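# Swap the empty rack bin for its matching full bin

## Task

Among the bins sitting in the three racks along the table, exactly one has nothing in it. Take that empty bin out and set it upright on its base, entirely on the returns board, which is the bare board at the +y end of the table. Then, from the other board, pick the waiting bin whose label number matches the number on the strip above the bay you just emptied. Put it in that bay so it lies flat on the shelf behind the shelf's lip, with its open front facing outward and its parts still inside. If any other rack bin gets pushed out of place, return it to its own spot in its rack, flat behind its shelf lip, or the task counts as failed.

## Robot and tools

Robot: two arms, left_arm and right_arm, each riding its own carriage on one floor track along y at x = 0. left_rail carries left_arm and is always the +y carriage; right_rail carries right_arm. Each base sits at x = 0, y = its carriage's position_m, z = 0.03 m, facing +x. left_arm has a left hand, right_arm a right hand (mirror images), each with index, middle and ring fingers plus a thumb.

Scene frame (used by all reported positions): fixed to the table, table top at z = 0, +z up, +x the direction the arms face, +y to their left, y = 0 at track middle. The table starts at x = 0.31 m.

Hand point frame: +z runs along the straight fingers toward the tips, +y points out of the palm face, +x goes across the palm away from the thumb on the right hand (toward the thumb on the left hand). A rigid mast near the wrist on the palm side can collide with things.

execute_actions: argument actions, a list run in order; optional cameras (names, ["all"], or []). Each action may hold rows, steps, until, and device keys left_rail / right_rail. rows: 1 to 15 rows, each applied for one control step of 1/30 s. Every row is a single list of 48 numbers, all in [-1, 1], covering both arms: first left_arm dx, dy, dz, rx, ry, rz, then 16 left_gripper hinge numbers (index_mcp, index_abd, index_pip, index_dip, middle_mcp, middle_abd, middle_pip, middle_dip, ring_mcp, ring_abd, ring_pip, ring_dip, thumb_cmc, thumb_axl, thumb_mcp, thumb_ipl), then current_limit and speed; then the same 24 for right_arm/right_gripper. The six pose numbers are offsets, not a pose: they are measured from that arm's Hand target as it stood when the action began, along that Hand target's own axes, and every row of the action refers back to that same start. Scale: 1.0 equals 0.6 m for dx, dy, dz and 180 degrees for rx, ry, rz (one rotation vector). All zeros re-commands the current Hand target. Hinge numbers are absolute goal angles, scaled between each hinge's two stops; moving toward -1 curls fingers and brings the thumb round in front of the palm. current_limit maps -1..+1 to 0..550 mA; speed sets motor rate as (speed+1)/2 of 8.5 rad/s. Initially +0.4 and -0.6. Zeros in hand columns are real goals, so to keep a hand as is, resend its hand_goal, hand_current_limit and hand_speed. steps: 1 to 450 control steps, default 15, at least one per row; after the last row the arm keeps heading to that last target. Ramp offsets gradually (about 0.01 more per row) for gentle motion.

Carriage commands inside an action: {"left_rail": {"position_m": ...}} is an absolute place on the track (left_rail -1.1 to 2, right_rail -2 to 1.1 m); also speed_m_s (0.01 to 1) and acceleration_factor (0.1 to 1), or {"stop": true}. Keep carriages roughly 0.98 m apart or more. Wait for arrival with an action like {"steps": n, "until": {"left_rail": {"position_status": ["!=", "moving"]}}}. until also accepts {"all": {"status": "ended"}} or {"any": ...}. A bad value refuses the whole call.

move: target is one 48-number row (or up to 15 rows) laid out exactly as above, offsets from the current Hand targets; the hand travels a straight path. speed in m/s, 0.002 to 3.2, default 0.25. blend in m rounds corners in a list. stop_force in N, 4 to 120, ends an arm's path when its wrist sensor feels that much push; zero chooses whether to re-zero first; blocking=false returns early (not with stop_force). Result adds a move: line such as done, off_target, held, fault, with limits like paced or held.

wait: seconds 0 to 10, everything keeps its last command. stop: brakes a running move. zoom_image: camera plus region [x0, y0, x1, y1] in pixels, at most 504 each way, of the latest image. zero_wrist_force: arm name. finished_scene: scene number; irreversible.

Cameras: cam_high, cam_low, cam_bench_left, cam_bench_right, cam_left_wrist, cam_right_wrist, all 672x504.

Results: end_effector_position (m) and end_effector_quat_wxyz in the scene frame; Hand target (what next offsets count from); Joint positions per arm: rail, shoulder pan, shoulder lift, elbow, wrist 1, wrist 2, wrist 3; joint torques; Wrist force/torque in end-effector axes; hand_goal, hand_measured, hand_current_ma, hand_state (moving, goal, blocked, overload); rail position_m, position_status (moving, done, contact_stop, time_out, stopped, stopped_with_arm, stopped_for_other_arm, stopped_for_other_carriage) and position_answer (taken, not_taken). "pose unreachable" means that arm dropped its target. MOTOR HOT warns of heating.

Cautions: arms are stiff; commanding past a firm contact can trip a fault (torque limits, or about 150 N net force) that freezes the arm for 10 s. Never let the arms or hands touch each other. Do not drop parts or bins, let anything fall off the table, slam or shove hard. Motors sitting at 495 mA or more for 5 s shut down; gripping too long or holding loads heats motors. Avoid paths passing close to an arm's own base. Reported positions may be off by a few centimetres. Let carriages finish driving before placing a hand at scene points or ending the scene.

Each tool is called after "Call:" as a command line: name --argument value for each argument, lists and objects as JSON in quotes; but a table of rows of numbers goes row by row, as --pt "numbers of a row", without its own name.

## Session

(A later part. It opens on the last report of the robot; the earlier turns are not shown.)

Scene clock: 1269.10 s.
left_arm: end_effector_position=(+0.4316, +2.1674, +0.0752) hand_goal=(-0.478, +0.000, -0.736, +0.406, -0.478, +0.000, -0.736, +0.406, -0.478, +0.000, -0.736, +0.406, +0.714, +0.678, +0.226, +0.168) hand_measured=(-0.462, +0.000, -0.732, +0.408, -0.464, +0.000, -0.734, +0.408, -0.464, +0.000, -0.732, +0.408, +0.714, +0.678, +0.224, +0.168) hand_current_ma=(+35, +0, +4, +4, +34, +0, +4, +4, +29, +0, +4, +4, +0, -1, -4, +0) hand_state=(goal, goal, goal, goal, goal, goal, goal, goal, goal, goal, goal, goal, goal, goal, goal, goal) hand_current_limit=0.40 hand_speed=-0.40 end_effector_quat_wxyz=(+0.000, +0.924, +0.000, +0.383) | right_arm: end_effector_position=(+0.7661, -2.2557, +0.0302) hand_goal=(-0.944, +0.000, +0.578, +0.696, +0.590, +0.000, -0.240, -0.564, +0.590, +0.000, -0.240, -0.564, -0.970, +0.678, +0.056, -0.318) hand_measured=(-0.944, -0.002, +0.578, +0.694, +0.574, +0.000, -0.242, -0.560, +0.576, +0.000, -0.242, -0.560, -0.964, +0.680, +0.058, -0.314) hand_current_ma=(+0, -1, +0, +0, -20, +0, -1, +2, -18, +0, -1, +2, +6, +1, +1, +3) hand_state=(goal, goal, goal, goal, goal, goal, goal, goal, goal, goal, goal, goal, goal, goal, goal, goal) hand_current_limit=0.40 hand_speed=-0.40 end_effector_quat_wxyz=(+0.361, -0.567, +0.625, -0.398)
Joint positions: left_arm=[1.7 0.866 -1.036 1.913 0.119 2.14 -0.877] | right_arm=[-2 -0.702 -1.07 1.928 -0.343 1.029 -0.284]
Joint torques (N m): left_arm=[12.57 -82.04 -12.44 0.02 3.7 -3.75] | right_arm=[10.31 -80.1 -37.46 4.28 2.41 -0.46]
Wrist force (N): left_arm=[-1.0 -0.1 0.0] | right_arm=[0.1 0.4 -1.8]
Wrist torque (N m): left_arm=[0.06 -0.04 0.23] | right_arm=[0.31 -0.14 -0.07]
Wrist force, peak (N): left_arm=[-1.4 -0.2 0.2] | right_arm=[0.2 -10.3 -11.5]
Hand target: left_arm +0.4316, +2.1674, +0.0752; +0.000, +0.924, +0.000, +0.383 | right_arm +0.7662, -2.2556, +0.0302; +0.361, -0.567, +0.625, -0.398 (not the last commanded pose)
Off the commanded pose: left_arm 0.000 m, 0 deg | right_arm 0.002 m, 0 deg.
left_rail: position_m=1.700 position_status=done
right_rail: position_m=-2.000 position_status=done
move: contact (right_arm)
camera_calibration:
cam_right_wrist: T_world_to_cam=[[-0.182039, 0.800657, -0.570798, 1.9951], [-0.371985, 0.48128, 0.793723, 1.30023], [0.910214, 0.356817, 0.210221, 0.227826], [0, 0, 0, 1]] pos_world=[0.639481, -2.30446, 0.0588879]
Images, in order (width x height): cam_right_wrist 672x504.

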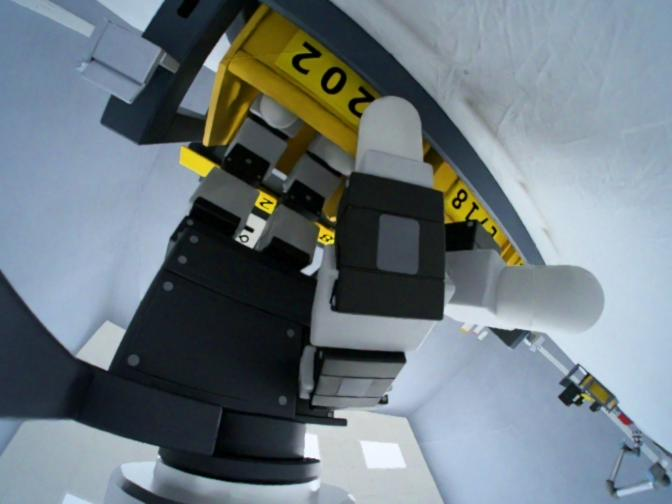

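Call:
execute_actions --actions '[{"rows":[[0,0,0,0,0,0,-0.479,0,-0.737,0.406,-0.479,0,-0.737,0.406,-0.479,0,-0.737,0.406,0.714,0.678,0.226,0.168,0.4,-0.4,0,0,0,0,0,0,-0.945,0,0.577,0.696,0.45,0,-0.241,-0.565,0.45,0,-0.241,-0.565,-0.971,0.677,-0.28,-0.1,0.0,-0.7]],"steps":40},{"rows":[[0,0,0,0,0,0,-0.479,0,-0.737,0.406,-0.479,0,-0.737,0.406,-0.479,0,-0.737,0.406,0.714,0.678,0.226,0.168,0.4,-0.4,0,0,0,0,0,0,-0.945,0,0.577,0.696,0.27,0,-0.241,-0.565,0.27,0,-0.241,-0.565,-0.971,0.677,-0.45,0.005,0.0,-0.7]],"steps":45}]' --cameras '["cam_right_wrist"]'

Call:
zoom_image --camera "cam_right_wrist" --region '[200, 0, 560, 300]'

Scene clock: 1284.27 s.
left_arm: end_effector_position=(+0.4316, +2.1674, +0.0752) hand_goal=(-0.478, +0.000, -0.736, +0.406, -0.478, +0.000, -0.736, +0.406, -0.478, +0.000, -0.736, +0.406, +0.714, +0.678, +0.226, +0.168) hand_measured=(-0.462, +0.000, -0.732, +0.408, -0.464, +0.000, -0.734, +0.408, -0.464, +0.000, -0.732, +0.408, +0.714, +0.678, +0.224, +0.168) hand_current_ma=(+35, +0, +4, +4, +34, +0, +4, +4, +29, +0, +4, +4, +0, -1, -4, +0) hand_state=(goal, goal, goal, goal, goal, goal, goal, goal, goal, goal, goal, goal, goal, goal, goal, goal) hand_current_limit=0.40 hand_speed=-0.40 end_effector_quat_wxyz=(+0.000, +0.924, +0.000, +0.383) | right_arm: end_effector_position=(+0.7662, -2.2556, +0.0302) hand_goal=(-0.944, +0.000, +0.578, +0.696, +0.270, +0.000, -0.240, -0.564, +0.270, +0.000, -0.240, -0.564, -0.970, +0.678, -0.450, +0.006) hand_measured=(-0.942, -0.002, +0.578, +0.694, +0.398, +0.000, -0.224, -0.568, +0.396, +0.000, -0.222, -0.568, -0.958, +0.684, -0.224, +0.020) hand_current_ma=(+0, -1, +0, +0, +275, +0, +19, -2, +275, +0, +23, -3, +12, +7, +275, +24) hand_state=(goal, goal, goal, goal, blocked, goal, goal, goal, blocked, goal, goal, goal, goal, goal, blocked, goal) hand_current_limit=0.00 hand_speed=-0.70 end_effector_quat_wxyz=(+0.361, -0.567, +0.625, -0.398)
Joint positions: left_arm=[1.7 0.866 -1.036 1.913 0.119 2.14 -0.877] | right_arm=[-2 -0.702 -1.07 1.928 -0.343 1.029 -0.284]
Joint torques (N m): left_arm=[11.83 -81.59 -12.01 0.22 3.36 -3.57] | right_arm=[11.96 -74.97 -25.37 1.81 2.28 1.18]
Wrist force (N): left_arm=[-1.0 -0.1 0.4] | right_arm=[0.1 -2.3 2.9]
Wrist torque (N m): left_arm=[0.02 -0.04 0.24] | right_arm=[0.26 -0.39 -0.22]
Wrist force, peak (N): left_arm=[-1.5 -0.3 0.2] | right_arm=[0.2 -3.1 2.9]
Hand target: left_arm +0.4316, +2.1674, +0.0752; +0.000, +0.924, +0.000, +0.383 | right_arm +0.7662, -2.2556, +0.0302; +0.361, -0.567, +0.625, -0.398
Off the commanded pose: left_arm 0.000 m, 0 deg | right_arm 0.000 m, 0 deg.
left_rail: position_m=1.700 position_status=done
right_rail: position_m=-2.000 position_status=done
camera_calibration:
cam_right_wrist: T_world_to_cam=[[-0.182039, 0.800657, -0.570798, 1.99502], [-0.371985, 0.48128, 0.793723, 1.30018], [0.910214, 0.356817, 0.210221, 0.227791], [0, 0, 0, 1]] pos_world=[0.639481, -2.30436, 0.0588879]
Images, in order (width x height): cam_right_wrist 672x504.

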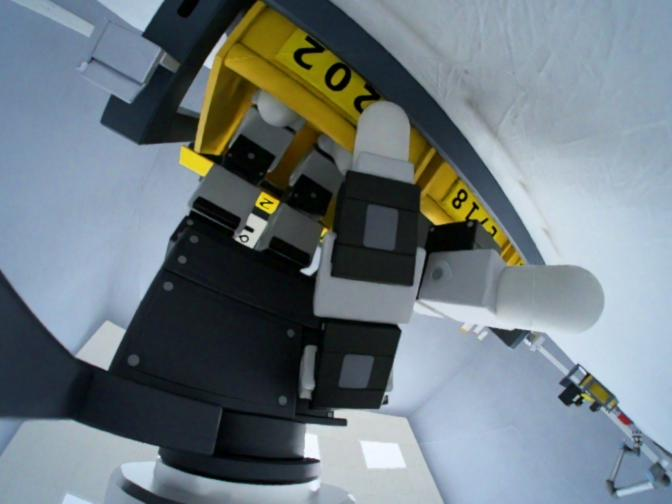

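Scaled by 1.400 from the camera's 672x504 image, which has a finer 960x720 frame.

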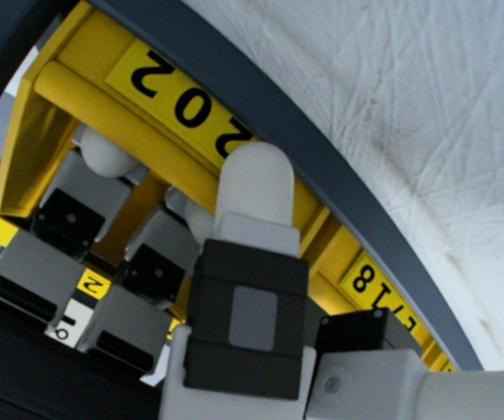

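Call:
move --target '[0,0,0,0,0,0,-0.479,0,-0.737,0.406,-0.479,0,-0.737,0.406,-0.479,0,-0.737,0.406,0.714,0.678,0.226,0.168,0.4,-0.4,0,-0.0212,-0.0099,0,0,0,-0.945,0,0.577,0.696,0.27,0,-0.241,-0.565,0.27,0,-0.241,-0.565,-0.971,0.677,-0.45,0.005,0.2,-0.7]' --speed 0.03 --cameras '["cam_right_wrist"]'

Call:
zoom_image --camera "cam_right_wrist" --region '[200, 0, 560, 300]'

Scene clock: 1314.47 s.
left_arm: end_effector_position=(+0.4316, +2.1674, +0.0752) hand_goal=(-0.478, +0.000, -0.736, +0.406, -0.478, +0.000, -0.736, +0.406, -0.478, +0.000, -0.736, +0.406, +0.714, +0.678, +0.226, +0.168) hand_measured=(-0.462, +0.000, -0.732, +0.408, -0.464, +0.000, -0.734, +0.408, -0.464, +0.000, -0.732, +0.408, +0.714, +0.678, +0.224, +0.168) hand_current_ma=(+35, +0, +4, +4, +34, +0, +4, +4, +29, +0, +4, +4, +0, -1, -4, +0) hand_state=(goal, goal, goal, goal, goal, goal, goal, goal, goal, goal, goal, goal, goal, goal, goal, goal) hand_current_limit=0.40 hand_speed=-0.40 end_effector_quat_wxyz=(+0.000, +0.924, +0.000, +0.383) | right_arm: end_effector_position=(+0.7661, -2.2556, +0.0441) hand_goal=(-0.944, +0.000, +0.578, +0.696, +0.270, +0.000, -0.240, -0.564, +0.270, +0.000, -0.240, -0.564, -0.970, +0.678, -0.450, +0.006) hand_measured=(-0.938, -0.002, +0.578, +0.694, +0.368, +0.000, -0.212, -0.562, +0.332, +0.000, -0.208, -0.564, -0.952, +0.692, -0.226, +0.044) hand_current_ma=(+4, -1, +0, +0, +294, +0, +43, +1, +149, +0, +52, +0, +25, +19, +330, +102) hand_state=(goal, goal, goal, goal, blocked, goal, blocked, goal, blocked, goal, blocked, goal, goal, goal, blocked, blocked) hand_current_limit=0.20 hand_speed=-0.70 end_effector_quat_wxyz=(+0.361, -0.567, +0.625, -0.398)
Joint positions: left_arm=[1.7 0.866 -1.036 1.913 0.119 2.14 -0.877] | right_arm=[-2 -0.702 -1.088 1.923 -0.32 1.029 -0.284]
Joint torques (N m): left_arm=[12.27 -80.8 -11.95 0.26 3.34 -3.55] | right_arm=[9.84 -82.56 -38.83 3.75 1.93 0.6]
Wrist force (N): left_arm=[-1.1 -0.2 -0.1] | right_arm=[-0.3 1.3 -0.2]
Wrist torque (N m): left_arm=[0.05 -0.05 0.23] | right_arm=[0.19 -0.21 -0.08]
Wrist force, peak (N): left_arm=[-1.4 -0.3 -0.3] | right_arm=[0.0 0.6 7.7]
Hand target: left_arm +0.4316, +2.1674, +0.0752; +0.000, +0.924, +0.000, +0.383 | right_arm +0.7661, -2.2556, +0.0442; +0.361, -0.567, +0.625, -0.398
Off the commanded pose: left_arm 0.000 m, 0 deg | right_arm 0.000 m, 0 deg.
left_rail: position_m=1.700 position_status=done
right_rail: position_m=-2.000 position_status=done
move: done
camera_calibration:
cam_right_wrist: T_world_to_cam=[[-0.18207, 0.800695, -0.570734, 2.00312], [-0.371971, 0.481215, 0.793769, 1.2889], [0.910213, 0.356818, 0.210221, 0.22485], [0, 0, 0, 1]] pos_world=[0.639481, -2.30436, 0.0728881]
Images, in order (width x height): cam_right_wrist 672x504.

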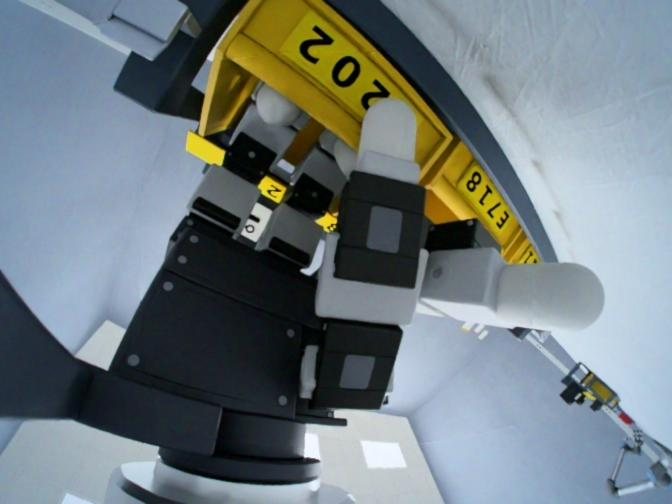

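Scaled by 1.400 from the camera's 672x504 image, which has a finer 960x720 frame.

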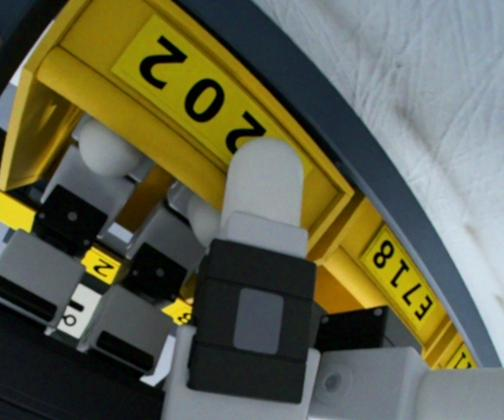

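Call:
move --target '[0,0,0,0,0,0,-0.479,0,-0.737,0.406,-0.479,0,-0.737,0.406,-0.479,0,-0.737,0.406,0.714,0.678,0.226,0.168,0.4,-0.4,0,0.0368,-0.1023,0,0,0,-0.945,0,0.577,0.696,0.27,0,-0.241,-0.565,0.27,0,-0.241,-0.565,-0.971,0.677,-0.45,0.005,0.2,-0.7]' --speed 0.04 --stop_force 20 --cameras '["cam_right_wrist","cam_bench_right"]'

Call:
zoom_image --camera "cam_right_wrist" --region '[200, 0, 560, 300]'

Call:
zoom_image --camera "cam_bench_right" --region '[200, 260, 400, 400]'

Scene clock: 1329.37 s.
left_arm: end_effector_position=(+0.4316, +2.1674, +0.0752) hand_goal=(-0.478, +0.000, -0.736, +0.406, -0.478, +0.000, -0.736, +0.406, -0.478, +0.000, -0.736, +0.406, +0.714, +0.678, +0.226, +0.168) hand_measured=(-0.462, +0.000, -0.732, +0.408, -0.464, +0.000, -0.734, +0.408, -0.464, +0.000, -0.732, +0.408, +0.714, +0.678, +0.224, +0.168) hand_current_ma=(+35, +0, +4, +4, +34, +0, +4, +4, +29, +0, +4, +4, +0, -1, -4, +0) hand_state=(goal, goal, goal, goal, goal, goal, goal, goal, goal, goal, goal, goal, goal, goal, goal, goal) hand_current_limit=0.40 hand_speed=-0.40 end_effector_quat_wxyz=(+0.000, +0.924, +0.000, +0.383) | right_arm: end_effector_position=(+0.7015, -2.2493, +0.0501) hand_goal=(-0.944, +0.000, +0.578, +0.696, +0.270, +0.000, -0.240, -0.564, +0.270, +0.000, -0.240, -0.564, -0.970, +0.678, -0.450, +0.006) hand_measured=(-0.938, -0.002, +0.578, +0.694, +0.362, +0.000, -0.212, -0.562, +0.332, +0.000, -0.208, -0.564, -0.952, +0.692, -0.224, +0.046) hand_current_ma=(+4, -1, +0, +0, +274, +0, +43, +1, +149, +0, +52, +0, +25, +22, +330, +113) hand_state=(goal, goal, goal, goal, blocked, goal, blocked, goal, blocked, goal, blocked, goal, goal, goal, blocked, blocked) hand_current_limit=0.20 hand_speed=-0.70 end_effector_quat_wxyz=(+0.361, -0.567, +0.625, -0.398)
Joint positions: left_arm=[1.7 0.866 -1.036 1.913 0.119 2.14 -0.877] | right_arm=[-2 -0.769 -1.166 2.044 -0.34 0.971 -0.325]
Joint torques (N m): left_arm=[12.15 -81.7 -12.12 0.36 3.22 -3.71] | right_arm=[-12.48 -73.64 -20.39 -2.92 -3.29 -1.48]
Wrist force (N): left_arm=[-1.0 0.0 -0.1] | right_arm=[-0.3 1.2 0.3]
Wrist torque (N m): left_arm=[0.08 -0.06 0.23] | right_arm=[0.15 -0.26 -0.11]
Wrist force, peak (N): left_arm=[-1.4 -0.5 0.0] | right_arm=[-0.5 2.0 -0.2]
Hand target: left_arm +0.4316, +2.1674, +0.0752; +0.000, +0.924, +0.000, +0.383 | right_arm +0.7015, -2.2493, +0.0501; +0.361, -0.567, +0.625, -0.398
Off the commanded pose: left_arm 0.000 m, 0 deg | right_arm 0.000 m, 0 deg.
left_rail: position_m=1.700 position_status=done
right_rail: position_m=-2.000 position_status=done
move: done
camera_calibration:
cam_right_wrist: T_world_to_cam=[[-0.182039, 0.800657, -0.570798, 1.9897], [-0.371985, 0.48128, 0.793723, 1.25725], [0.910214, 0.356817, 0.210221, 0.280265], [0, 0, 0, 1]] pos_world=[0.574781, -2.29816, 0.0788879]
Images, in order (width x height): cam_bench_right 672x504, cam_right_wrist 672x504.

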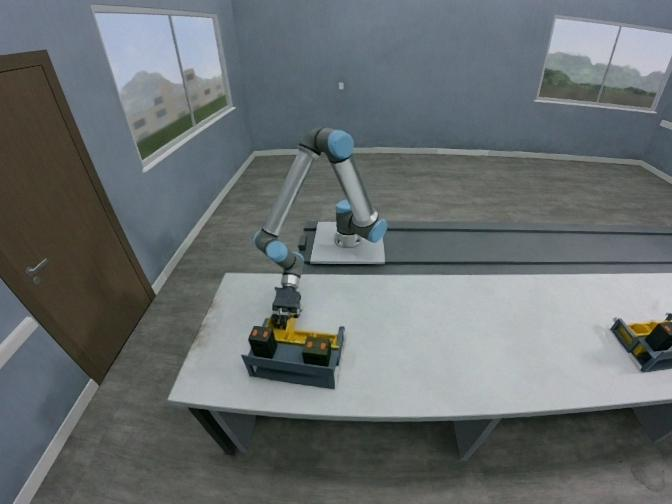

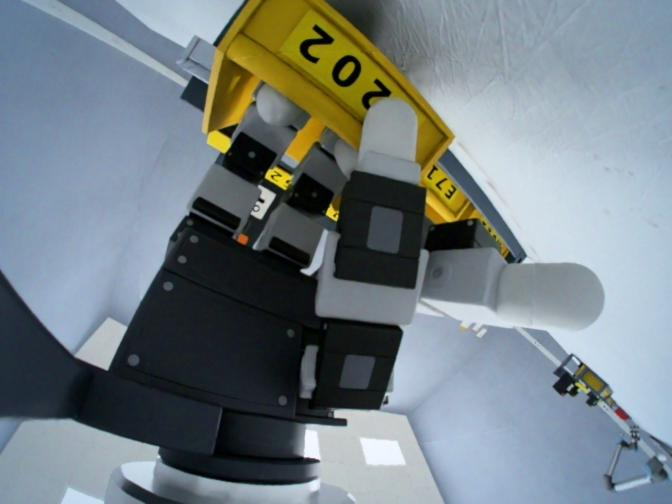

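Scaled by 1.400 from the camera's 672x504 image, which has a finer 960x720 frame.

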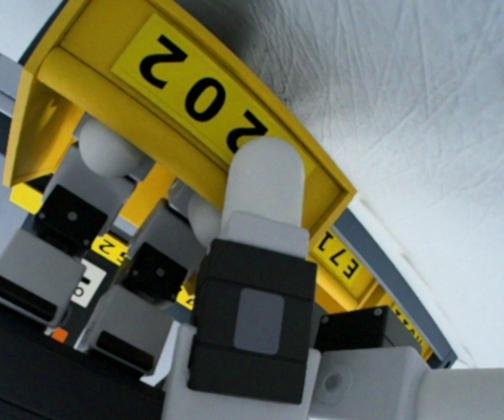

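Scaled by 2.520.

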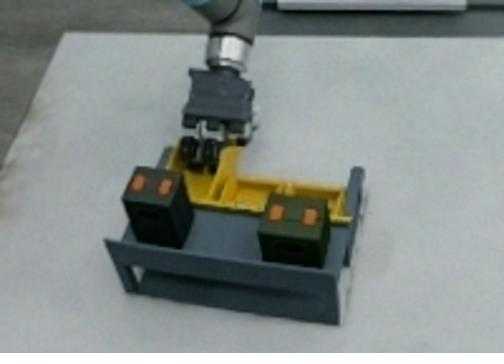

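Call:
move --pt "0 0 0 0 0 0 -0.479 0 -0.737 0.406 -0.479 0 -0.737 0.406 -0.479 0 -0.737 0.406 0.714 0.678 0.226 0.168 0.4 -0.4 0 0.0146 -0.0392 0 0 0 -0.945 0 0.577 0.696 0.27 0 -0.241 -0.565 0.27 0 -0.241 -0.565 -0.971 0.677 -0.45 0.005 0.2 -0.7" --pt "0 0 0 0 0 0 -0.479 0 -0.737 0.406 -0.479 0 -0.737 0.406 -0.479 0 -0.737 0.406 0.714 0.678 0.226 0.168 0.4 -0.4 0 -0.1213 -0.1025 0 0 0 -0.945 0 0.577 0.696 0.27 0 -0.241 -0.565 0.27 0 -0.241 -0.565 -0.971 0.677 -0.45 0.005 0.2 -0.7" --speed 0.05 --blend 0.01 --cameras '["cam_right_wrist","cam_bench_right"]'

Call:
zoom_image --camera "cam_bench_right" --region '[200, 260, 400, 400]'

Scene clock: 1356.07 s.
left_arm: end_effector_position=(+0.4316, +2.1674, +0.0752) hand_goal=(-0.478, +0.000, -0.736, +0.406, -0.478, +0.000, -0.736, +0.406, -0.478, +0.000, -0.736, +0.406, +0.714, +0.678, +0.226, +0.168) hand_measured=(-0.462, +0.000, -0.732, +0.408, -0.464, +0.000, -0.734, +0.408, -0.464, +0.000, -0.732, +0.408, +0.714, +0.678, +0.224, +0.168) hand_current_ma=(+35, +0, +4, +4, +34, +0, +4, +4, +29, +0, +4, +4, +0, -1, -4, +0) hand_state=(goal, goal, goal, goal, goal, goal, goal, goal, goal, goal, goal, goal, goal, goal, goal, goal) hand_current_limit=0.40 hand_speed=-0.40 end_effector_quat_wxyz=(+0.000, +0.924, +0.000, +0.383) | right_arm: end_effector_position=(+0.6766, -2.2469, +0.1420) hand_goal=(-0.944, +0.000, +0.578, +0.696, +0.270, +0.000, -0.240, -0.564, +0.270, +0.000, -0.240, -0.564, -0.970, +0.678, -0.450, +0.006) hand_measured=(-0.938, +0.000, +0.578, +0.694, +0.294, +0.000, -0.232, -0.572, +0.268, +0.000, -0.236, -0.564, -0.954, +0.696, -0.262, +0.034) hand_current_ma=(+6, +0, +0, +0, +40, +0, +8, -7, +0, +0, +2, +0, +19, +29, +330, +70) hand_state=(goal, goal, goal, goal, blocked, goal, goal, goal, goal, goal, goal, goal, goal, goal, blocked, blocked) hand_current_limit=0.20 hand_speed=-0.70 end_effector_quat_wxyz=(+0.361, -0.567, +0.625, -0.398)
Joint positions: left_arm=[1.7 0.866 -1.036 1.913 0.119 2.14 -0.877] | right_arm=[-2 -0.799 -1.316 2.039 -0.175 0.945 -0.343]
Joint torques (N m): left_arm=[10.6 -81.15 -12.09 0.47 2.85 -3.73] | right_arm=[-9.66 -64.98 -41.07 4.87 -3.27 -1.44]
Wrist force (N): left_arm=[-0.7 -0.4 0.0] | right_arm=[0.2 0.0 -0.5]
Wrist torque (N m): left_arm=[0.03 -0.09 0.26] | right_arm=[0.18 -0.15 -0.10]
Wrist force, peak (N): left_arm=[-1.4 -0.2 0.1] | right_arm=[0.7 1.6 -0.3]
Hand target: left_arm +0.4316, +2.1674, +0.0752; +0.000, +0.924, +0.000, +0.383 | right_arm +0.6766, -2.2469, +0.1421; +0.361, -0.567, +0.625, -0.398
Off the commanded pose: left_arm 0.000 m, 0 deg | right_arm 0.000 m, 0 deg.
left_rail: position_m=1.700 position_status=done
right_rail: position_m=-2.000 position_status=done
move: done
camera_calibration:
cam_right_wrist: T_world_to_cam=[[-0.182039, 0.800657, -0.570798, 2.03562], [-0.371985, 0.48128, 0.793723, 1.17384], [0.910214, 0.356817, 0.210221, 0.282718], [0, 0, 0, 1]] pos_world=[0.549881, -2.29566, 0.170788]
Images, in order (width x height): cam_bench_right 672x504, cam_right_wrist 672x504.

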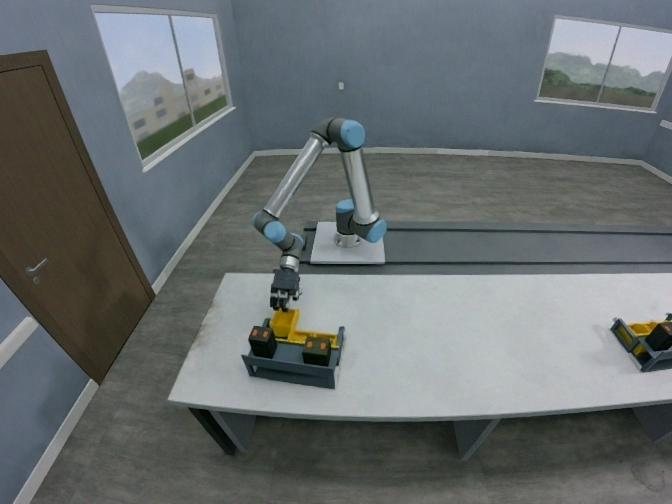

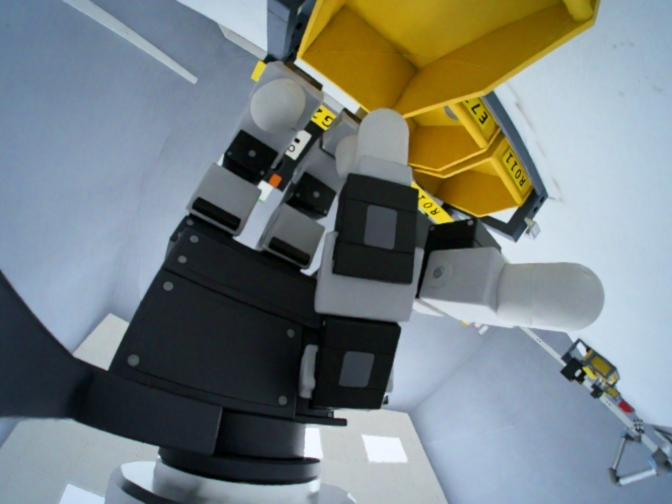

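Scaled by 2.520.

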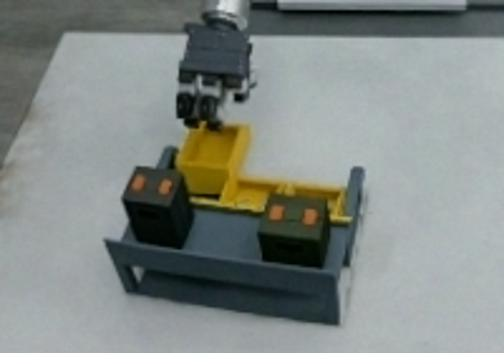

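Call:
zoom_image --camera "cam_right_wrist" --region '[240, 0, 600, 300]'

Scaled by 1.400 from the camera's 672x504 image, which has a finer 960x720 frame.

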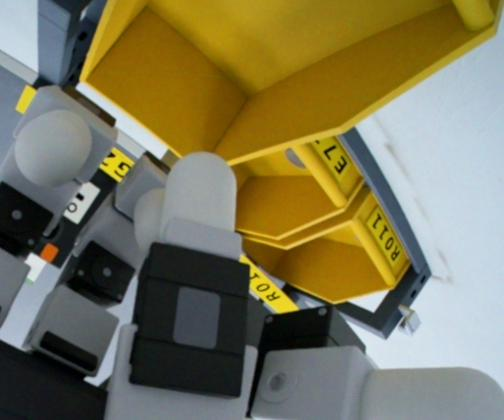

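Call:
move --target '[0,0,0,0,0,0,-0.479,0,-0.737,0.406,-0.479,0,-0.737,0.406,-0.479,0,-0.737,0.406,0.714,0.678,0.226,0.168,0.4,-0.4,0.16,-0.0147,-0.2485,0,0,0,0.754,0,0.577,0.696,0.754,0,0.577,0.696,0.754,0,0.577,0.696,-0.971,0.677,0.056,-0.319,0.4,-0.4]' --speed 0.15

Call:
execute_actions --actions '[{"rows":[[0,0,0,0,0,0,-0.479,0,-0.737,0.406,-0.479,0,-0.737,0.406,-0.479,0,-0.737,0.406,0.714,0.678,0.226,0.168,0.4,-0.4,0,0,0,0,0,0,0.754,0,0.577,0.696,0.754,0,0.577,0.696,0.754,0,0.577,0.696,0.714,0.677,0.225,0.168,0.4,-0.4]],"steps":45}]' --cameras '["cam_right_wrist"]'

Call:
zoom_image --camera "cam_right_wrist" --region '[280, 0, 580, 250]'

Scene clock: 1412.90 s.
left_arm: end_effector_position=(+0.4316, +2.1674, +0.0752) hand_goal=(-0.478, +0.000, -0.736, +0.406, -0.478, +0.000, -0.736, +0.406, -0.478, +0.000, -0.736, +0.406, +0.714, +0.678, +0.226, +0.168) hand_measured=(-0.462, +0.000, -0.732, +0.408, -0.464, +0.000, -0.734, +0.408, -0.464, +0.000, -0.732, +0.408, +0.714, +0.678, +0.224, +0.168) hand_current_ma=(+35, +0, +4, +4, +34, +0, +4, +4, +29, +0, +4, +4, +0, -1, -4, +0) hand_state=(goal, goal, goal, goal, goal, goal, goal, goal, goal, goal, goal, goal, goal, goal, goal, goal) hand_current_limit=0.40 hand_speed=-0.40 end_effector_quat_wxyz=(+0.000, +0.924, +0.000, +0.383) | right_arm: end_effector_position=(+0.5366, -2.3297, +0.2130) hand_goal=(+0.754, +0.000, +0.578, +0.696, +0.754, +0.000, +0.578, +0.696, +0.754, +0.000, +0.578, +0.696, -0.970, +0.678, +0.056, -0.318) hand_measured=(+0.734, +0.000, +0.578, +0.694, +0.732, +0.000, +0.572, +0.692, +0.734, +0.000, +0.570, +0.692, -0.962, +0.682, +0.054, -0.314) hand_current_ma=(-31, +0, +0, +0, -32, +0, -5, -2, -27, +0, -7, -2, +7, +3, -2, +3) hand_state=(blocked, goal, goal, goal, blocked, goal, goal, goal, goal, goal, goal, goal, goal, goal, goal, goal) hand_current_limit=0.40 hand_speed=-0.40 end_effector_quat_wxyz=(+0.361, -0.567, +0.625, -0.398)
Joint positions: left_arm=[1.7 0.866 -1.036 1.913 0.119 2.14 -0.877] | right_arm=[-2 -1.135 -1.457 2.088 0.112 0.675 -0.622]
Joint torques (N m): left_arm=[11.54 -81.44 -12.19 0.4 2.81 -3.5] | right_arm=[-11.63 -52.84 -42.93 5.43 -3.3 -1.72]
Wrist force (N): left_arm=[-1.0 -0.3 0.2] | right_arm=[0.2 0.3 -0.3]
Wrist torque (N m): left_arm=[0.00 -0.05 0.24] | right_arm=[0.05 -0.16 -0.11]
Wrist force, peak (N): left_arm=[-1.4 0.1 0.0] | right_arm=[1.6 0.1 -1.2]
Hand target: left_arm +0.4316, +2.1674, +0.0752; +0.000, +0.924, +0.000, +0.383 | right_arm +0.5365, -2.3298, +0.2130; +0.361, -0.567, +0.625, -0.398
Off the commanded pose: left_arm 0.000 m, 0 deg | right_arm 0.000 m, 0 deg.
left_rail: position_m=1.700 position_status=done
right_rail: position_m=-2.000 position_status=done
move: done

Scene clock: 1414.60 s.
left_arm: end_effector_position=(+0.4316, +2.1674, +0.0752) hand_goal=(-0.478, +0.000, -0.736, +0.406, -0.478, +0.000, -0.736, +0.406, -0.478, +0.000, -0.736, +0.406, +0.714, +0.678, +0.226, +0.168) hand_measured=(-0.462, +0.000, -0.732, +0.408, -0.464, +0.000, -0.734, +0.408, -0.464, +0.000, -0.732, +0.408, +0.714, +0.678, +0.224, +0.168) hand_current_ma=(+35, +0, +4, +4, +34, +0, +4, +4, +29, +0, +4, +4, +0, -1, -4, +0) hand_state=(goal, goal, goal, goal, goal, goal, goal, goal, goal, goal, goal, goal, goal, goal, goal, goal) hand_current_limit=0.40 hand_speed=-0.40 end_effector_quat_wxyz=(+0.000, +0.924, +0.000, +0.383) | right_arm: end_effector_position=(+0.5365, -2.3298, +0.2130) hand_goal=(+0.754, +0.000, +0.578, +0.696, +0.754, +0.000, +0.578, +0.696, +0.754, +0.000, +0.578, +0.696, +0.714, +0.678, +0.226, +0.168) hand_measured=(+0.734, +0.000, +0.578, +0.694, +0.732, +0.000, +0.572, +0.692, +0.734, +0.000, +0.570, +0.692, +0.696, +0.680, +0.220, +0.164) hand_current_ma=(-31, +0, +0, +0, -32, +0, -5, -2, -27, +0, -7, -2, -22, +2, -5, -3) hand_state=(blocked, goal, goal, goal, blocked, goal, goal, goal, goal, goal, goal, goal, goal, goal, goal, goal) hand_current_limit=0.40 hand_speed=-0.40 end_effector_quat_wxyz=(+0.361, -0.567, +0.625, -0.398)
Joint positions: left_arm=[1.7 0.866 -1.036 1.913 0.119 2.14 -0.877] | right_arm=[-2 -1.135 -1.457 2.088 0.112 0.674 -0.622]
Joint torques (N m): left_arm=[11.02 -80.33 -12.29 0.4 2.57 -3.62] | right_arm=[-9.72 -52.76 -42.12 5.17 -3.82 -1.39]
Wrist force (N): left_arm=[-0.8 -0.4 0.2] | right_arm=[0.2 0.4 -0.2]
Wrist torque (N m): left_arm=[0.01 -0.08 0.26] | right_arm=[0.05 -0.13 -0.17]
Wrist force, peak (N): left_arm=[-1.3 -0.7 -0.2] | right_arm=[0.4 0.6 -0.6]
Hand target: left_arm +0.4316, +2.1674, +0.0752; +0.000, +0.924, +0.000, +0.383 | right_arm +0.5365, -2.3298, +0.2130; +0.361, -0.567, +0.625, -0.398
Off the commanded pose: left_arm 0.000 m, 0 deg | right_arm 0.000 m, 0 deg.
left_rail: position_m=1.700 position_status=done
right_rail: position_m=-2.000 position_status=done
camera_calibration:
cam_right_wrist: T_world_to_cam=[[-0.182039, 0.800657, -0.570798, 2.11703], [-0.371985, 0.48128, 0.793723, 1.10531], [0.910214, 0.356817, 0.210221, 0.424802], [0, 0, 0, 1]] pos_world=[0.409881, -2.37856, 0.241788]
Images, in order (width x height): cam_right_wrist 672x504.

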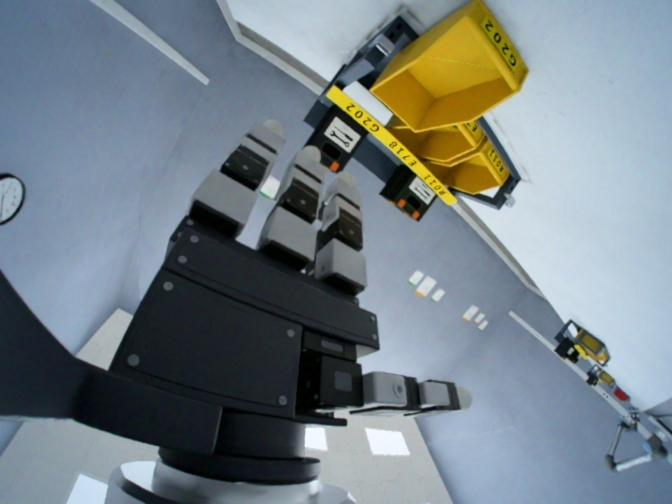

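Scaled by 1.680 from the camera's 672x504 image, which has a finer 960x720 frame.

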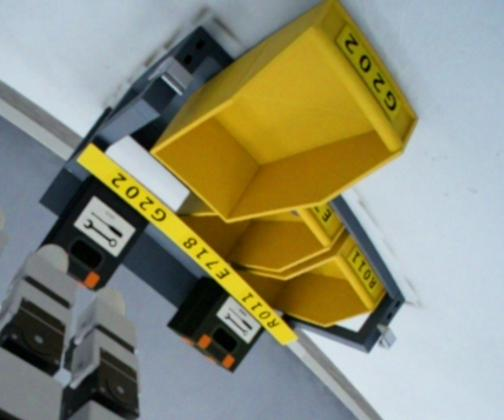

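Call:
move --target '[0,0,0,0,0,0,-0.479,0,-0.737,0.406,-0.479,0,-0.737,0.406,-0.479,0,-0.737,0.406,0.714,0.678,0.226,0.168,0.4,-0.4,-0.0425,-0.1033,0.1938,0.0450,0.4417,0.1608,0.342,0,0.0657,0.696,0.342,0,0.0657,0.696,0.754,0,0.577,0.696,-0.571,0.677,0.337,0.1135,0.4,-0.4]' --speed 0.3 --cameras '["cam_right_wrist","cam_bench_right"]'

Scene clock: 1597.90 s.
left_arm: end_effector_position=(+0.4316, +2.1674, +0.0752) hand_goal=(-0.478, +0.000, -0.736, +0.406, -0.478, +0.000, -0.736, +0.406, -0.478, +0.000, -0.736, +0.406, +0.714, +0.678, +0.226, +0.168) hand_measured=(-0.462, +0.000, -0.732, +0.408, -0.464, +0.000, -0.734, +0.408, -0.464, +0.000, -0.732, +0.408, +0.714, +0.678, +0.224, +0.168) hand_current_ma=(+35, +0, +4, +4, +34, +0, +4, +4, +29, +0, +4, +4, +0, -1, -4, +0) hand_state=(goal, goal, goal, goal, goal, goal, goal, goal, goal, goal, goal, goal, goal, goal, goal, goal) hand_current_limit=0.40 hand_speed=-0.40 end_effector_quat_wxyz=(+0.000, +0.924, +0.000, +0.383) | right_arm: end_effector_position=(+0.6699, -2.3171, +0.2201) hand_goal=(+0.342, +0.000, +0.066, +0.696, +0.342, +0.000, +0.066, +0.696, +0.754, +0.000, +0.578, +0.696, -0.570, +0.678, +0.338, +0.114) hand_measured=(+0.338, +0.000, +0.068, +0.694, +0.338, +0.000, +0.068, +0.694, +0.734, +0.000, +0.570, +0.692, -0.568, +0.680, +0.332, +0.116) hand_current_ma=(-3, +0, +1, +0, -3, +0, +1, -1, -27, +0, -7, -2, +1, +2, -6, +1) hand_state=(goal, goal, goal, goal, goal, goal, goal, goal, goal, goal, goal, goal, goal, goal, goal, goal) hand_current_limit=0.40 hand_speed=-0.40 end_effector_quat_wxyz=(+0.000, +0.000, +0.793, -0.609)
Joint positions: left_arm=[1.7 0.866 -1.036 1.913 0.119 2.14 -0.877] | right_arm=[-2 -0.424 -1.202 1.787 -0.007 2.648 0.522]
Joint torques (N m): left_arm=[10.55 -80.81 -12.29 0.57 2.61 -3.5] | right_arm=[13.63 -55.92 -44.12 5.43 4.67 1.74]
Wrist force (N): left_arm=[-1.1 -0.5 0.2] | right_arm=[0.3 0.4 -0.9]
Wrist torque (N m): left_arm=[-0.01 -0.04 0.23] | right_arm=[0.22 -0.17 -0.27]
Wrist force, peak (N): left_arm=[-1.6 -0.4 0.2] | right_arm=[0.2 0.4 -1.4]
Hand target: left_arm +0.4316, +2.1674, +0.0752; +0.000, +0.924, +0.000, +0.383 | right_arm +0.6699, -2.3171, +0.2201; +0.000, +0.001, +0.793, -0.609
Off the commanded pose: left_arm 0.000 m, 0 deg | right_arm 0.000 m, 0 deg.
left_rail: position_m=1.700 position_status=done
right_rail: position_m=-2.000 position_status=done
move: done
camera_calibration:
cam_right_wrist: T_world_to_cam=[[0.779503, 0.155017, -0.606914, 0.00292297], [0.443594, 0.547474, 0.709575, 0.768749], [0.442266, -0.822339, 0.357994, -2.15392], [0, 0, 0, 1]] pos_world=[0.609312, -2.19257, 0.227378]
Images, in order (width x height): cam_bench_right 672x504, cam_right_wrist 672x504.

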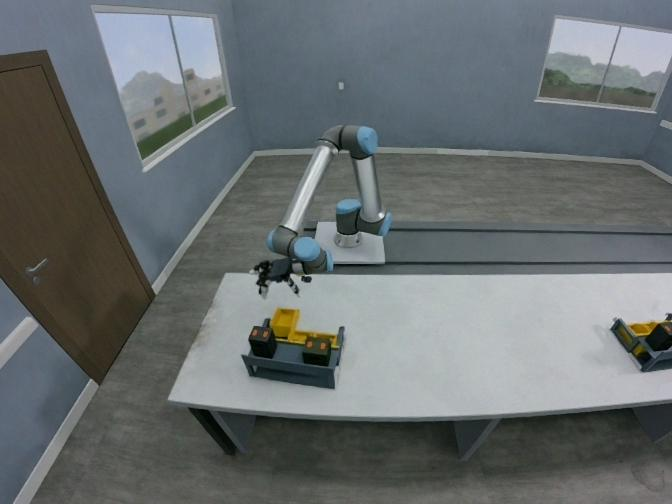

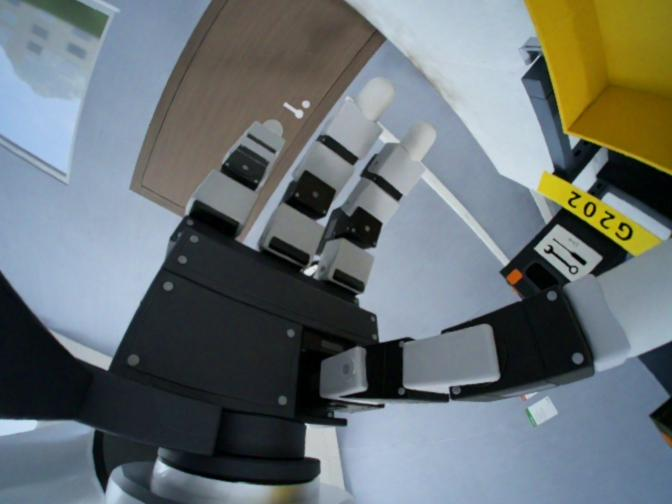

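Call:
move --target '[0,0,0,0,0,0,-0.479,0,-0.737,0.406,-0.479,0,-0.737,0.406,-0.479,0,-0.737,0.406,0.714,0.678,0.226,0.168,0.4,-0.4,0,0.2464,0.0592,0,0,0,0.342,0,0.0657,0.696,0.342,0,0.0657,0.696,0.754,0,0.577,0.696,-0.571,0.677,0.337,0.1135,0.4,-0.4]' --speed 0.08 --stop_force 12 --cameras '["cam_right_wrist","cam_bench_right"]'

Call:
zoom_image --camera "cam_bench_right" --region '[200, 240, 400, 380]'

Scene clock: 1650.10 s.
left_arm: end_effector_position=(+0.4316, +2.1674, +0.0752) hand_goal=(-0.478, +0.000, -0.736, +0.406, -0.478, +0.000, -0.736, +0.406, -0.478, +0.000, -0.736, +0.406, +0.714, +0.678, +0.226, +0.168) hand_measured=(-0.462, +0.000, -0.732, +0.408, -0.464, +0.000, -0.734, +0.408, -0.464, +0.000, -0.732, +0.408, +0.714, +0.678, +0.224, +0.168) hand_current_ma=(+35, +0, +4, +4, +34, +0, +4, +4, +29, +0, +4, +4, +0, -1, -4, +0) hand_state=(goal, goal, goal, goal, goal, goal, goal, goal, goal, goal, goal, goal, goal, goal, goal, goal) hand_current_limit=0.40 hand_speed=-0.40 end_effector_quat_wxyz=(+0.000, +0.924, +0.000, +0.383) | right_arm: end_effector_position=(+0.6700, -2.3131, +0.0681) hand_goal=(+0.342, +0.000, +0.066, +0.696, +0.342, +0.000, +0.066, +0.696, +0.754, +0.000, +0.578, +0.696, -0.570, +0.678, +0.338, +0.114) hand_measured=(+0.338, +0.000, +0.068, +0.694, +0.338, +0.000, +0.068, +0.694, +0.734, +0.000, +0.570, +0.692, -0.568, +0.680, +0.332, +0.116) hand_current_ma=(-3, +0, +1, +0, -4, +0, +1, -1, -27, +0, -7, -2, +1, +2, -6, +1) hand_state=(goal, goal, goal, goal, goal, goal, goal, goal, goal, goal, goal, goal, goal, goal, goal, goal) hand_current_limit=0.40 hand_speed=-0.40 end_effector_quat_wxyz=(+0.000, +0.001, +0.793, -0.609)
Joint positions: left_arm=[1.7 0.866 -1.036 1.913 0.119 2.14 -0.877] | right_arm=[-2 -0.418 -1.034 1.868 -0.249 2.653 0.529]
Joint torques (N m): left_arm=[11.18 -81.03 -12.22 0.37 2.41 -3.59] | right_arm=[12.79 -62.35 -20.63 -1.83 4.49 -1.47]
Wrist force (N): left_arm=[-1.1 -0.3 0.0] | right_arm=[0.5 -0.1 -0.7]
Wrist torque (N m): left_arm=[0.04 -0.05 0.23] | right_arm=[0.12 -0.21 -0.23]
Wrist force, peak (N): left_arm=[-1.4 -0.4 0.4] | right_arm=[0.3 0.5 -1.3]
Hand target: left_arm +0.4316, +2.1674, +0.0752; +0.000, +0.924, +0.000, +0.383 | right_arm +0.6700, -2.3131, +0.0681; +0.000, +0.001, +0.793, -0.609
Off the commanded pose: left_arm 0.000 m, 0 deg | right_arm 0.000 m, 0 deg.
left_rail: position_m=1.700 position_status=done
right_rail: position_m=-2.000 position_status=done
move: done
camera_calibration:
cam_right_wrist: T_world_to_cam=[[0.779552, 0.154949, -0.606869, -0.0901291], [0.443625, 0.54739, 0.70962, 0.874207], [0.442149, -0.822408, 0.35798, -2.09629], [0, 0, 0, 1]] pos_world=[0.609313, -2.18857, 0.075378]
Images, in order (width x height): cam_bench_right 672x504, cam_right_wrist 672x504.

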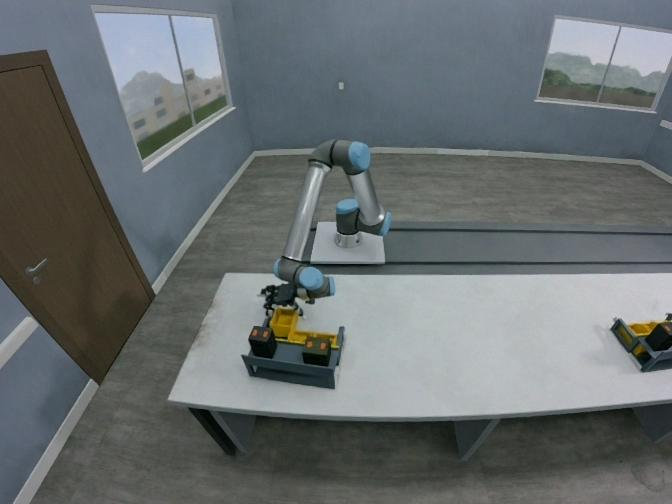

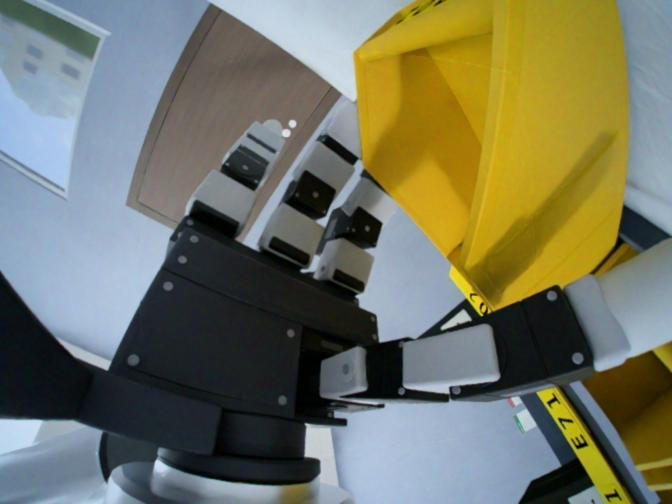

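Scaled by 2.520.

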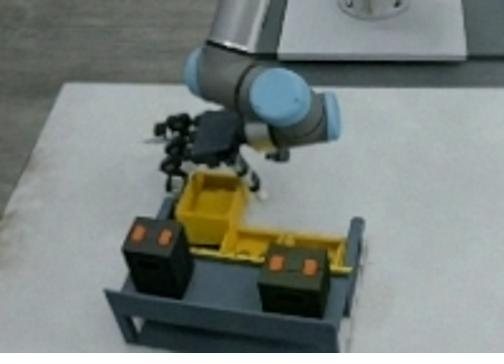

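Call:
execute_actions --actions '[{"rows":[[0,0,0,0,0,0,-0.479,0,-0.737,0.406,-0.479,0,-0.737,0.406,-0.479,0,-0.737,0.406,0.714,0.678,0.226,0.168,0.4,-0.4,0,0,0,0,0,0,0.15,0,0.0657,0.696,0.15,0,0.0657,0.696,0.754,0,0.577,0.696,-0.571,0.677,0.14,0.1135,0.4,-0.7]],"steps":40},{"rows":[[0,0,0,0,0,0,-0.479,0,-0.737,0.406,-0.479,0,-0.737,0.406,-0.479,0,-0.737,0.406,0.714,0.678,0.226,0.168,0.4,-0.4,0,0,0,0,0,0,-0.068,0,0.0657,0.696,-0.068,0,0.0657,0.696,0.754,0,0.577,0.696,-0.571,0.677,-0.112,0.1135,0.4,-0.7]],"steps":45}]' --cameras '["cam_right_wrist","cam_bench_right"]'

Call:
zoom_image --camera "cam_bench_right" --region '[200, 240, 400, 380]'

Scene clock: 1667.20 s.
left_arm: end_effector_position=(+0.4316, +2.1674, +0.0752) hand_goal=(-0.478, +0.000, -0.736, +0.406, -0.478, +0.000, -0.736, +0.406, -0.478, +0.000, -0.736, +0.406, +0.714, +0.678, +0.226, +0.168) hand_measured=(-0.462, +0.000, -0.732, +0.408, -0.464, +0.000, -0.734, +0.408, -0.464, +0.000, -0.732, +0.408, +0.714, +0.678, +0.224, +0.168) hand_current_ma=(+35, +0, +4, +4, +34, +0, +4, +4, +29, +0, +4, +4, +0, -1, -4, +0) hand_state=(goal, goal, goal, goal, goal, goal, goal, goal, goal, goal, goal, goal, goal, goal, goal, goal) hand_current_limit=0.40 hand_speed=-0.40 end_effector_quat_wxyz=(+0.000, +0.924, +0.000, +0.383) | right_arm: end_effector_position=(+0.6700, -2.3131, +0.0681) hand_goal=(-0.068, +0.000, +0.066, +0.696, -0.068, +0.000, +0.066, +0.696, +0.754, +0.000, +0.578, +0.696, -0.570, +0.678, -0.112, +0.114) hand_measured=(+0.186, -0.002, +0.084, +0.698, +0.156, +0.000, +0.090, +0.706, +0.734, +0.000, +0.570, +0.692, -0.570, +0.670, +0.196, +0.118) hand_current_ma=(+385, +0, +22, +1, +385, +0, +35, +9, -27, +0, -7, -2, +0, -8, +385, +3) hand_state=(blocked, goal, goal, goal, blocked, goal, blocked, goal, goal, goal, goal, goal, goal, goal, blocked, goal) hand_current_limit=0.40 hand_speed=-0.70 end_effector_quat_wxyz=(+0.000, +0.001, +0.793, -0.609)
Joint positions: left_arm=[1.7 0.866 -1.036 1.913 0.119 2.14 -0.877] | right_arm=[-2 -0.418 -1.034 1.868 -0.249 2.653 0.529]
Joint torques (N m): left_arm=[9.57 -81.67 -12.39 0.56 1.98 -3.52] | right_arm=[3.36 -64.38 -23.25 0.56 -0.22 -0.72]
Wrist force (N): left_arm=[-0.6 -0.2 -0.1] | right_arm=[0.3 -4.9 -1.2]
Wrist torque (N m): left_arm=[0.06 -0.11 0.26] | right_arm=[0.38 -0.07 -0.20]
Wrist force, peak (N): left_arm=[-1.5 0.1 0.3] | right_arm=[0.6 -5.4 -1.1]
Hand target: left_arm +0.4316, +2.1674, +0.0752; +0.000, +0.924, +0.000, +0.383 | right_arm +0.6700, -2.3131, +0.0681; +0.000, +0.001, +0.793, -0.609
Off the commanded pose: left_arm 0.000 m, 0 deg | right_arm 0.000 m, 0 deg.
left_rail: position_m=1.700 position_status=done
right_rail: position_m=-2.000 position_status=done
camera_calibration:
cam_right_wrist: T_world_to_cam=[[0.779552, 0.154949, -0.606869, -0.0901291], [0.443625, 0.54739, 0.70962, 0.874207], [0.442149, -0.822408, 0.35798, -2.09629], [0, 0, 0, 1]] pos_world=[0.609313, -2.18857, 0.075378]
Images, in order (width x height): cam_bench_right 672x504, cam_right_wrist 672x504.

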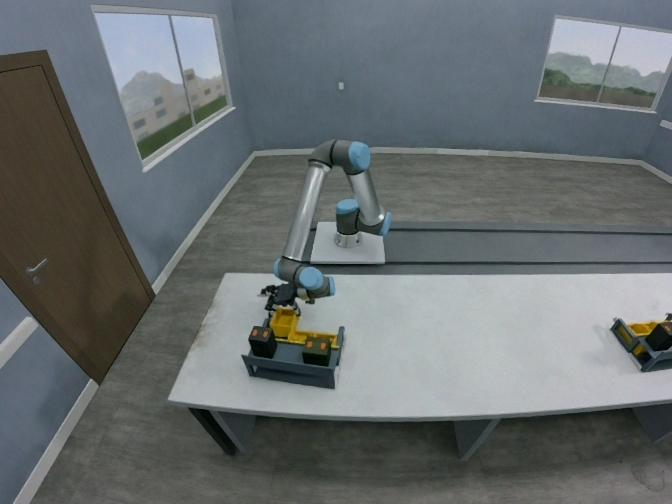

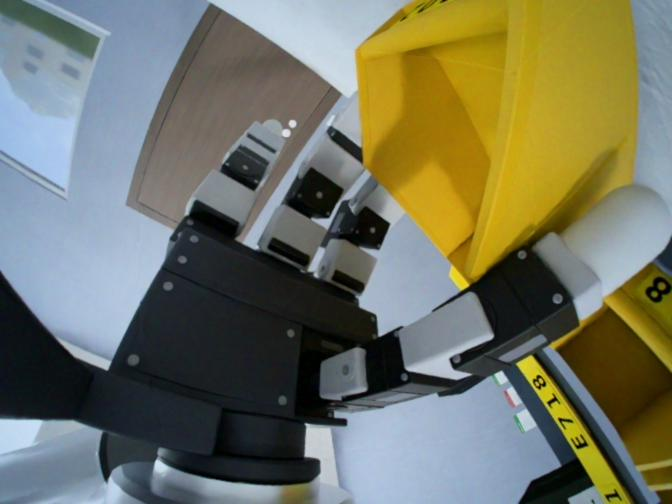

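Scaled by 2.520.

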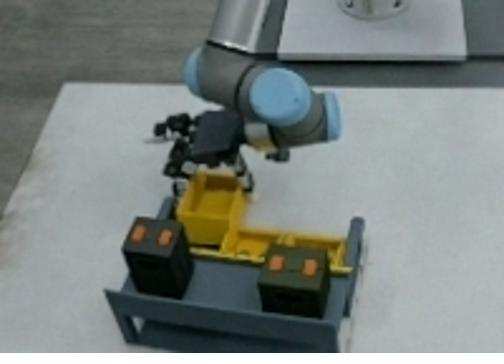

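Call:
move --target '[0,0,0,0,0,0,-0.479,0,-0.737,0.406,-0.479,0,-0.737,0.406,-0.479,0,-0.737,0.406,0.714,0.678,0.226,0.168,0.4,-0.4,0,-0.0644,-0.0173,0,0,0,-0.068,0,0.0657,0.696,-0.068,0,0.0657,0.696,0.754,0,0.577,0.696,-0.571,0.677,-0.112,0.1135,0.5,-0.7]' --speed 0.03 --cameras '["cam_right_wrist","cam_bench_right"]'

Call:
zoom_image --camera "cam_bench_right" --region '[200, 240, 400, 380]'

Scene clock: 1680.53 s.
left_arm: end_effector_position=(+0.4316, +2.1674, +0.0752) hand_goal=(-0.478, +0.000, -0.736, +0.406, -0.478, +0.000, -0.736, +0.406, -0.478, +0.000, -0.736, +0.406, +0.714, +0.678, +0.226, +0.168) hand_measured=(-0.462, +0.000, -0.732, +0.408, -0.464, +0.000, -0.734, +0.408, -0.464, +0.000, -0.732, +0.408, +0.714, +0.678, +0.224, +0.168) hand_current_ma=(+35, +0, +4, +4, +34, +0, +4, +4, +29, +0, +4, +4, +0, -1, -4, +0) hand_state=(goal, goal, goal, goal, goal, goal, goal, goal, goal, goal, goal, goal, goal, goal, goal, goal) hand_current_limit=0.40 hand_speed=-0.40 end_effector_quat_wxyz=(+0.000, +0.924, +0.000, +0.383) | right_arm: end_effector_position=(+0.6700, -2.3131, +0.1080) hand_goal=(-0.068, +0.000, +0.066, +0.696, -0.068, +0.000, +0.066, +0.696, +0.754, +0.000, +0.578, +0.696, -0.570, +0.678, -0.112, +0.114) hand_measured=(+0.168, -0.004, +0.096, +0.700, +0.146, -0.002, +0.098, +0.710, +0.734, +0.000, +0.570, +0.692, -0.572, +0.668, +0.196, +0.120) hand_current_ma=(+413, -2, +49, +2, +413, -1, +52, +16, -27, +0, -7, -2, -1, -14, +413, +8) hand_state=(blocked, goal, blocked, goal, blocked, goal, blocked, goal, goal, goal, goal, goal, goal, goal, blocked, goal) hand_current_limit=0.50 hand_speed=-0.70 end_effector_quat_wxyz=(+0.000, +0.000, +0.793, -0.609)
Joint positions: left_arm=[1.7 0.866 -1.036 1.913 0.119 2.14 -0.877] | right_arm=[-2 -0.418 -1.083 1.853 -0.186 2.653 0.529]
Joint torques (N m): left_arm=[9.72 -81.88 -12.22 0.67 1.85 -3.46] | right_arm=[-1.7 -82.01 -40.33 5.18 0.14 1.9]
Wrist force (N): left_arm=[-0.9 -0.3 0.1] | right_arm=[0.6 1.5 0.2]
Wrist torque (N m): left_arm=[0.03 -0.07 0.25] | right_arm=[0.26 -0.12 -0.24]
Wrist force, peak (N): left_arm=[-1.3 -0.4 -0.3] | right_arm=[0.4 -5.4 -1.3]
Hand target: left_arm +0.4316, +2.1674, +0.0752; +0.000, +0.924, +0.000, +0.383 | right_arm +0.6700, -2.3131, +0.1081; +0.000, +0.001, +0.793, -0.609
Off the commanded pose: left_arm 0.000 m, 0 deg | right_arm 0.000 m, 0 deg.
left_rail: position_m=1.700 position_status=done
right_rail: position_m=-2.000 position_status=done
move: done
camera_calibration:
cam_right_wrist: T_world_to_cam=[[0.779525, 0.154999, -0.60689, -0.0657873], [0.443656, 0.547332, 0.709645, 0.845744], [0.442165, -0.822437, 0.357893, -2.11064], [0, 0, 0, 1]] pos_world=[0.609313, -2.18857, 0.115278]
Images, in order (width x height): cam_bench_right 672x504, cam_right_wrist 672x504.

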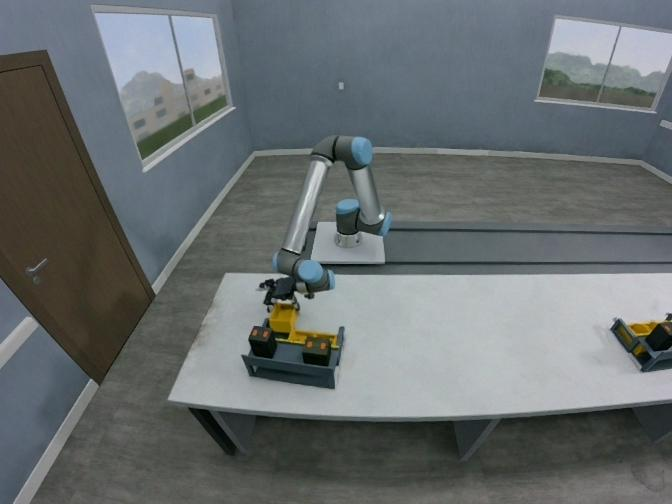

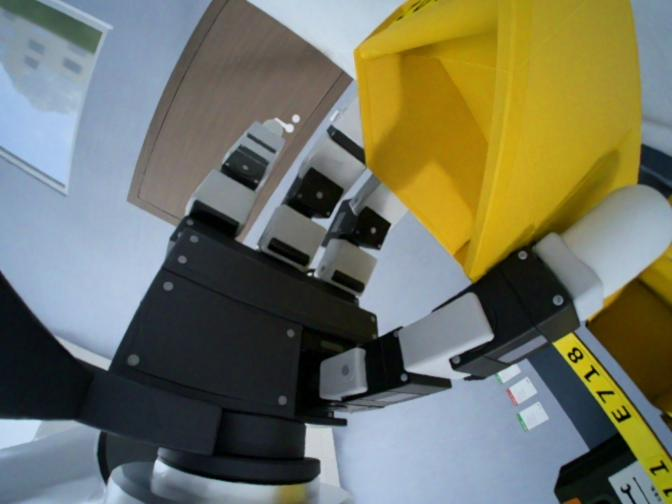

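Scaled by 2.520.

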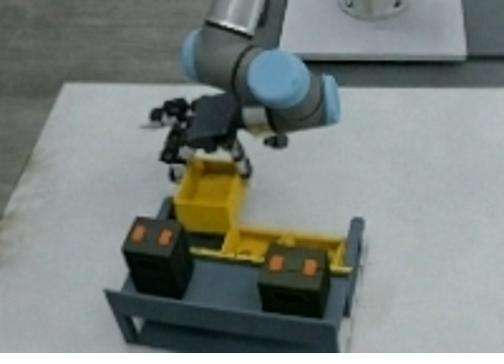

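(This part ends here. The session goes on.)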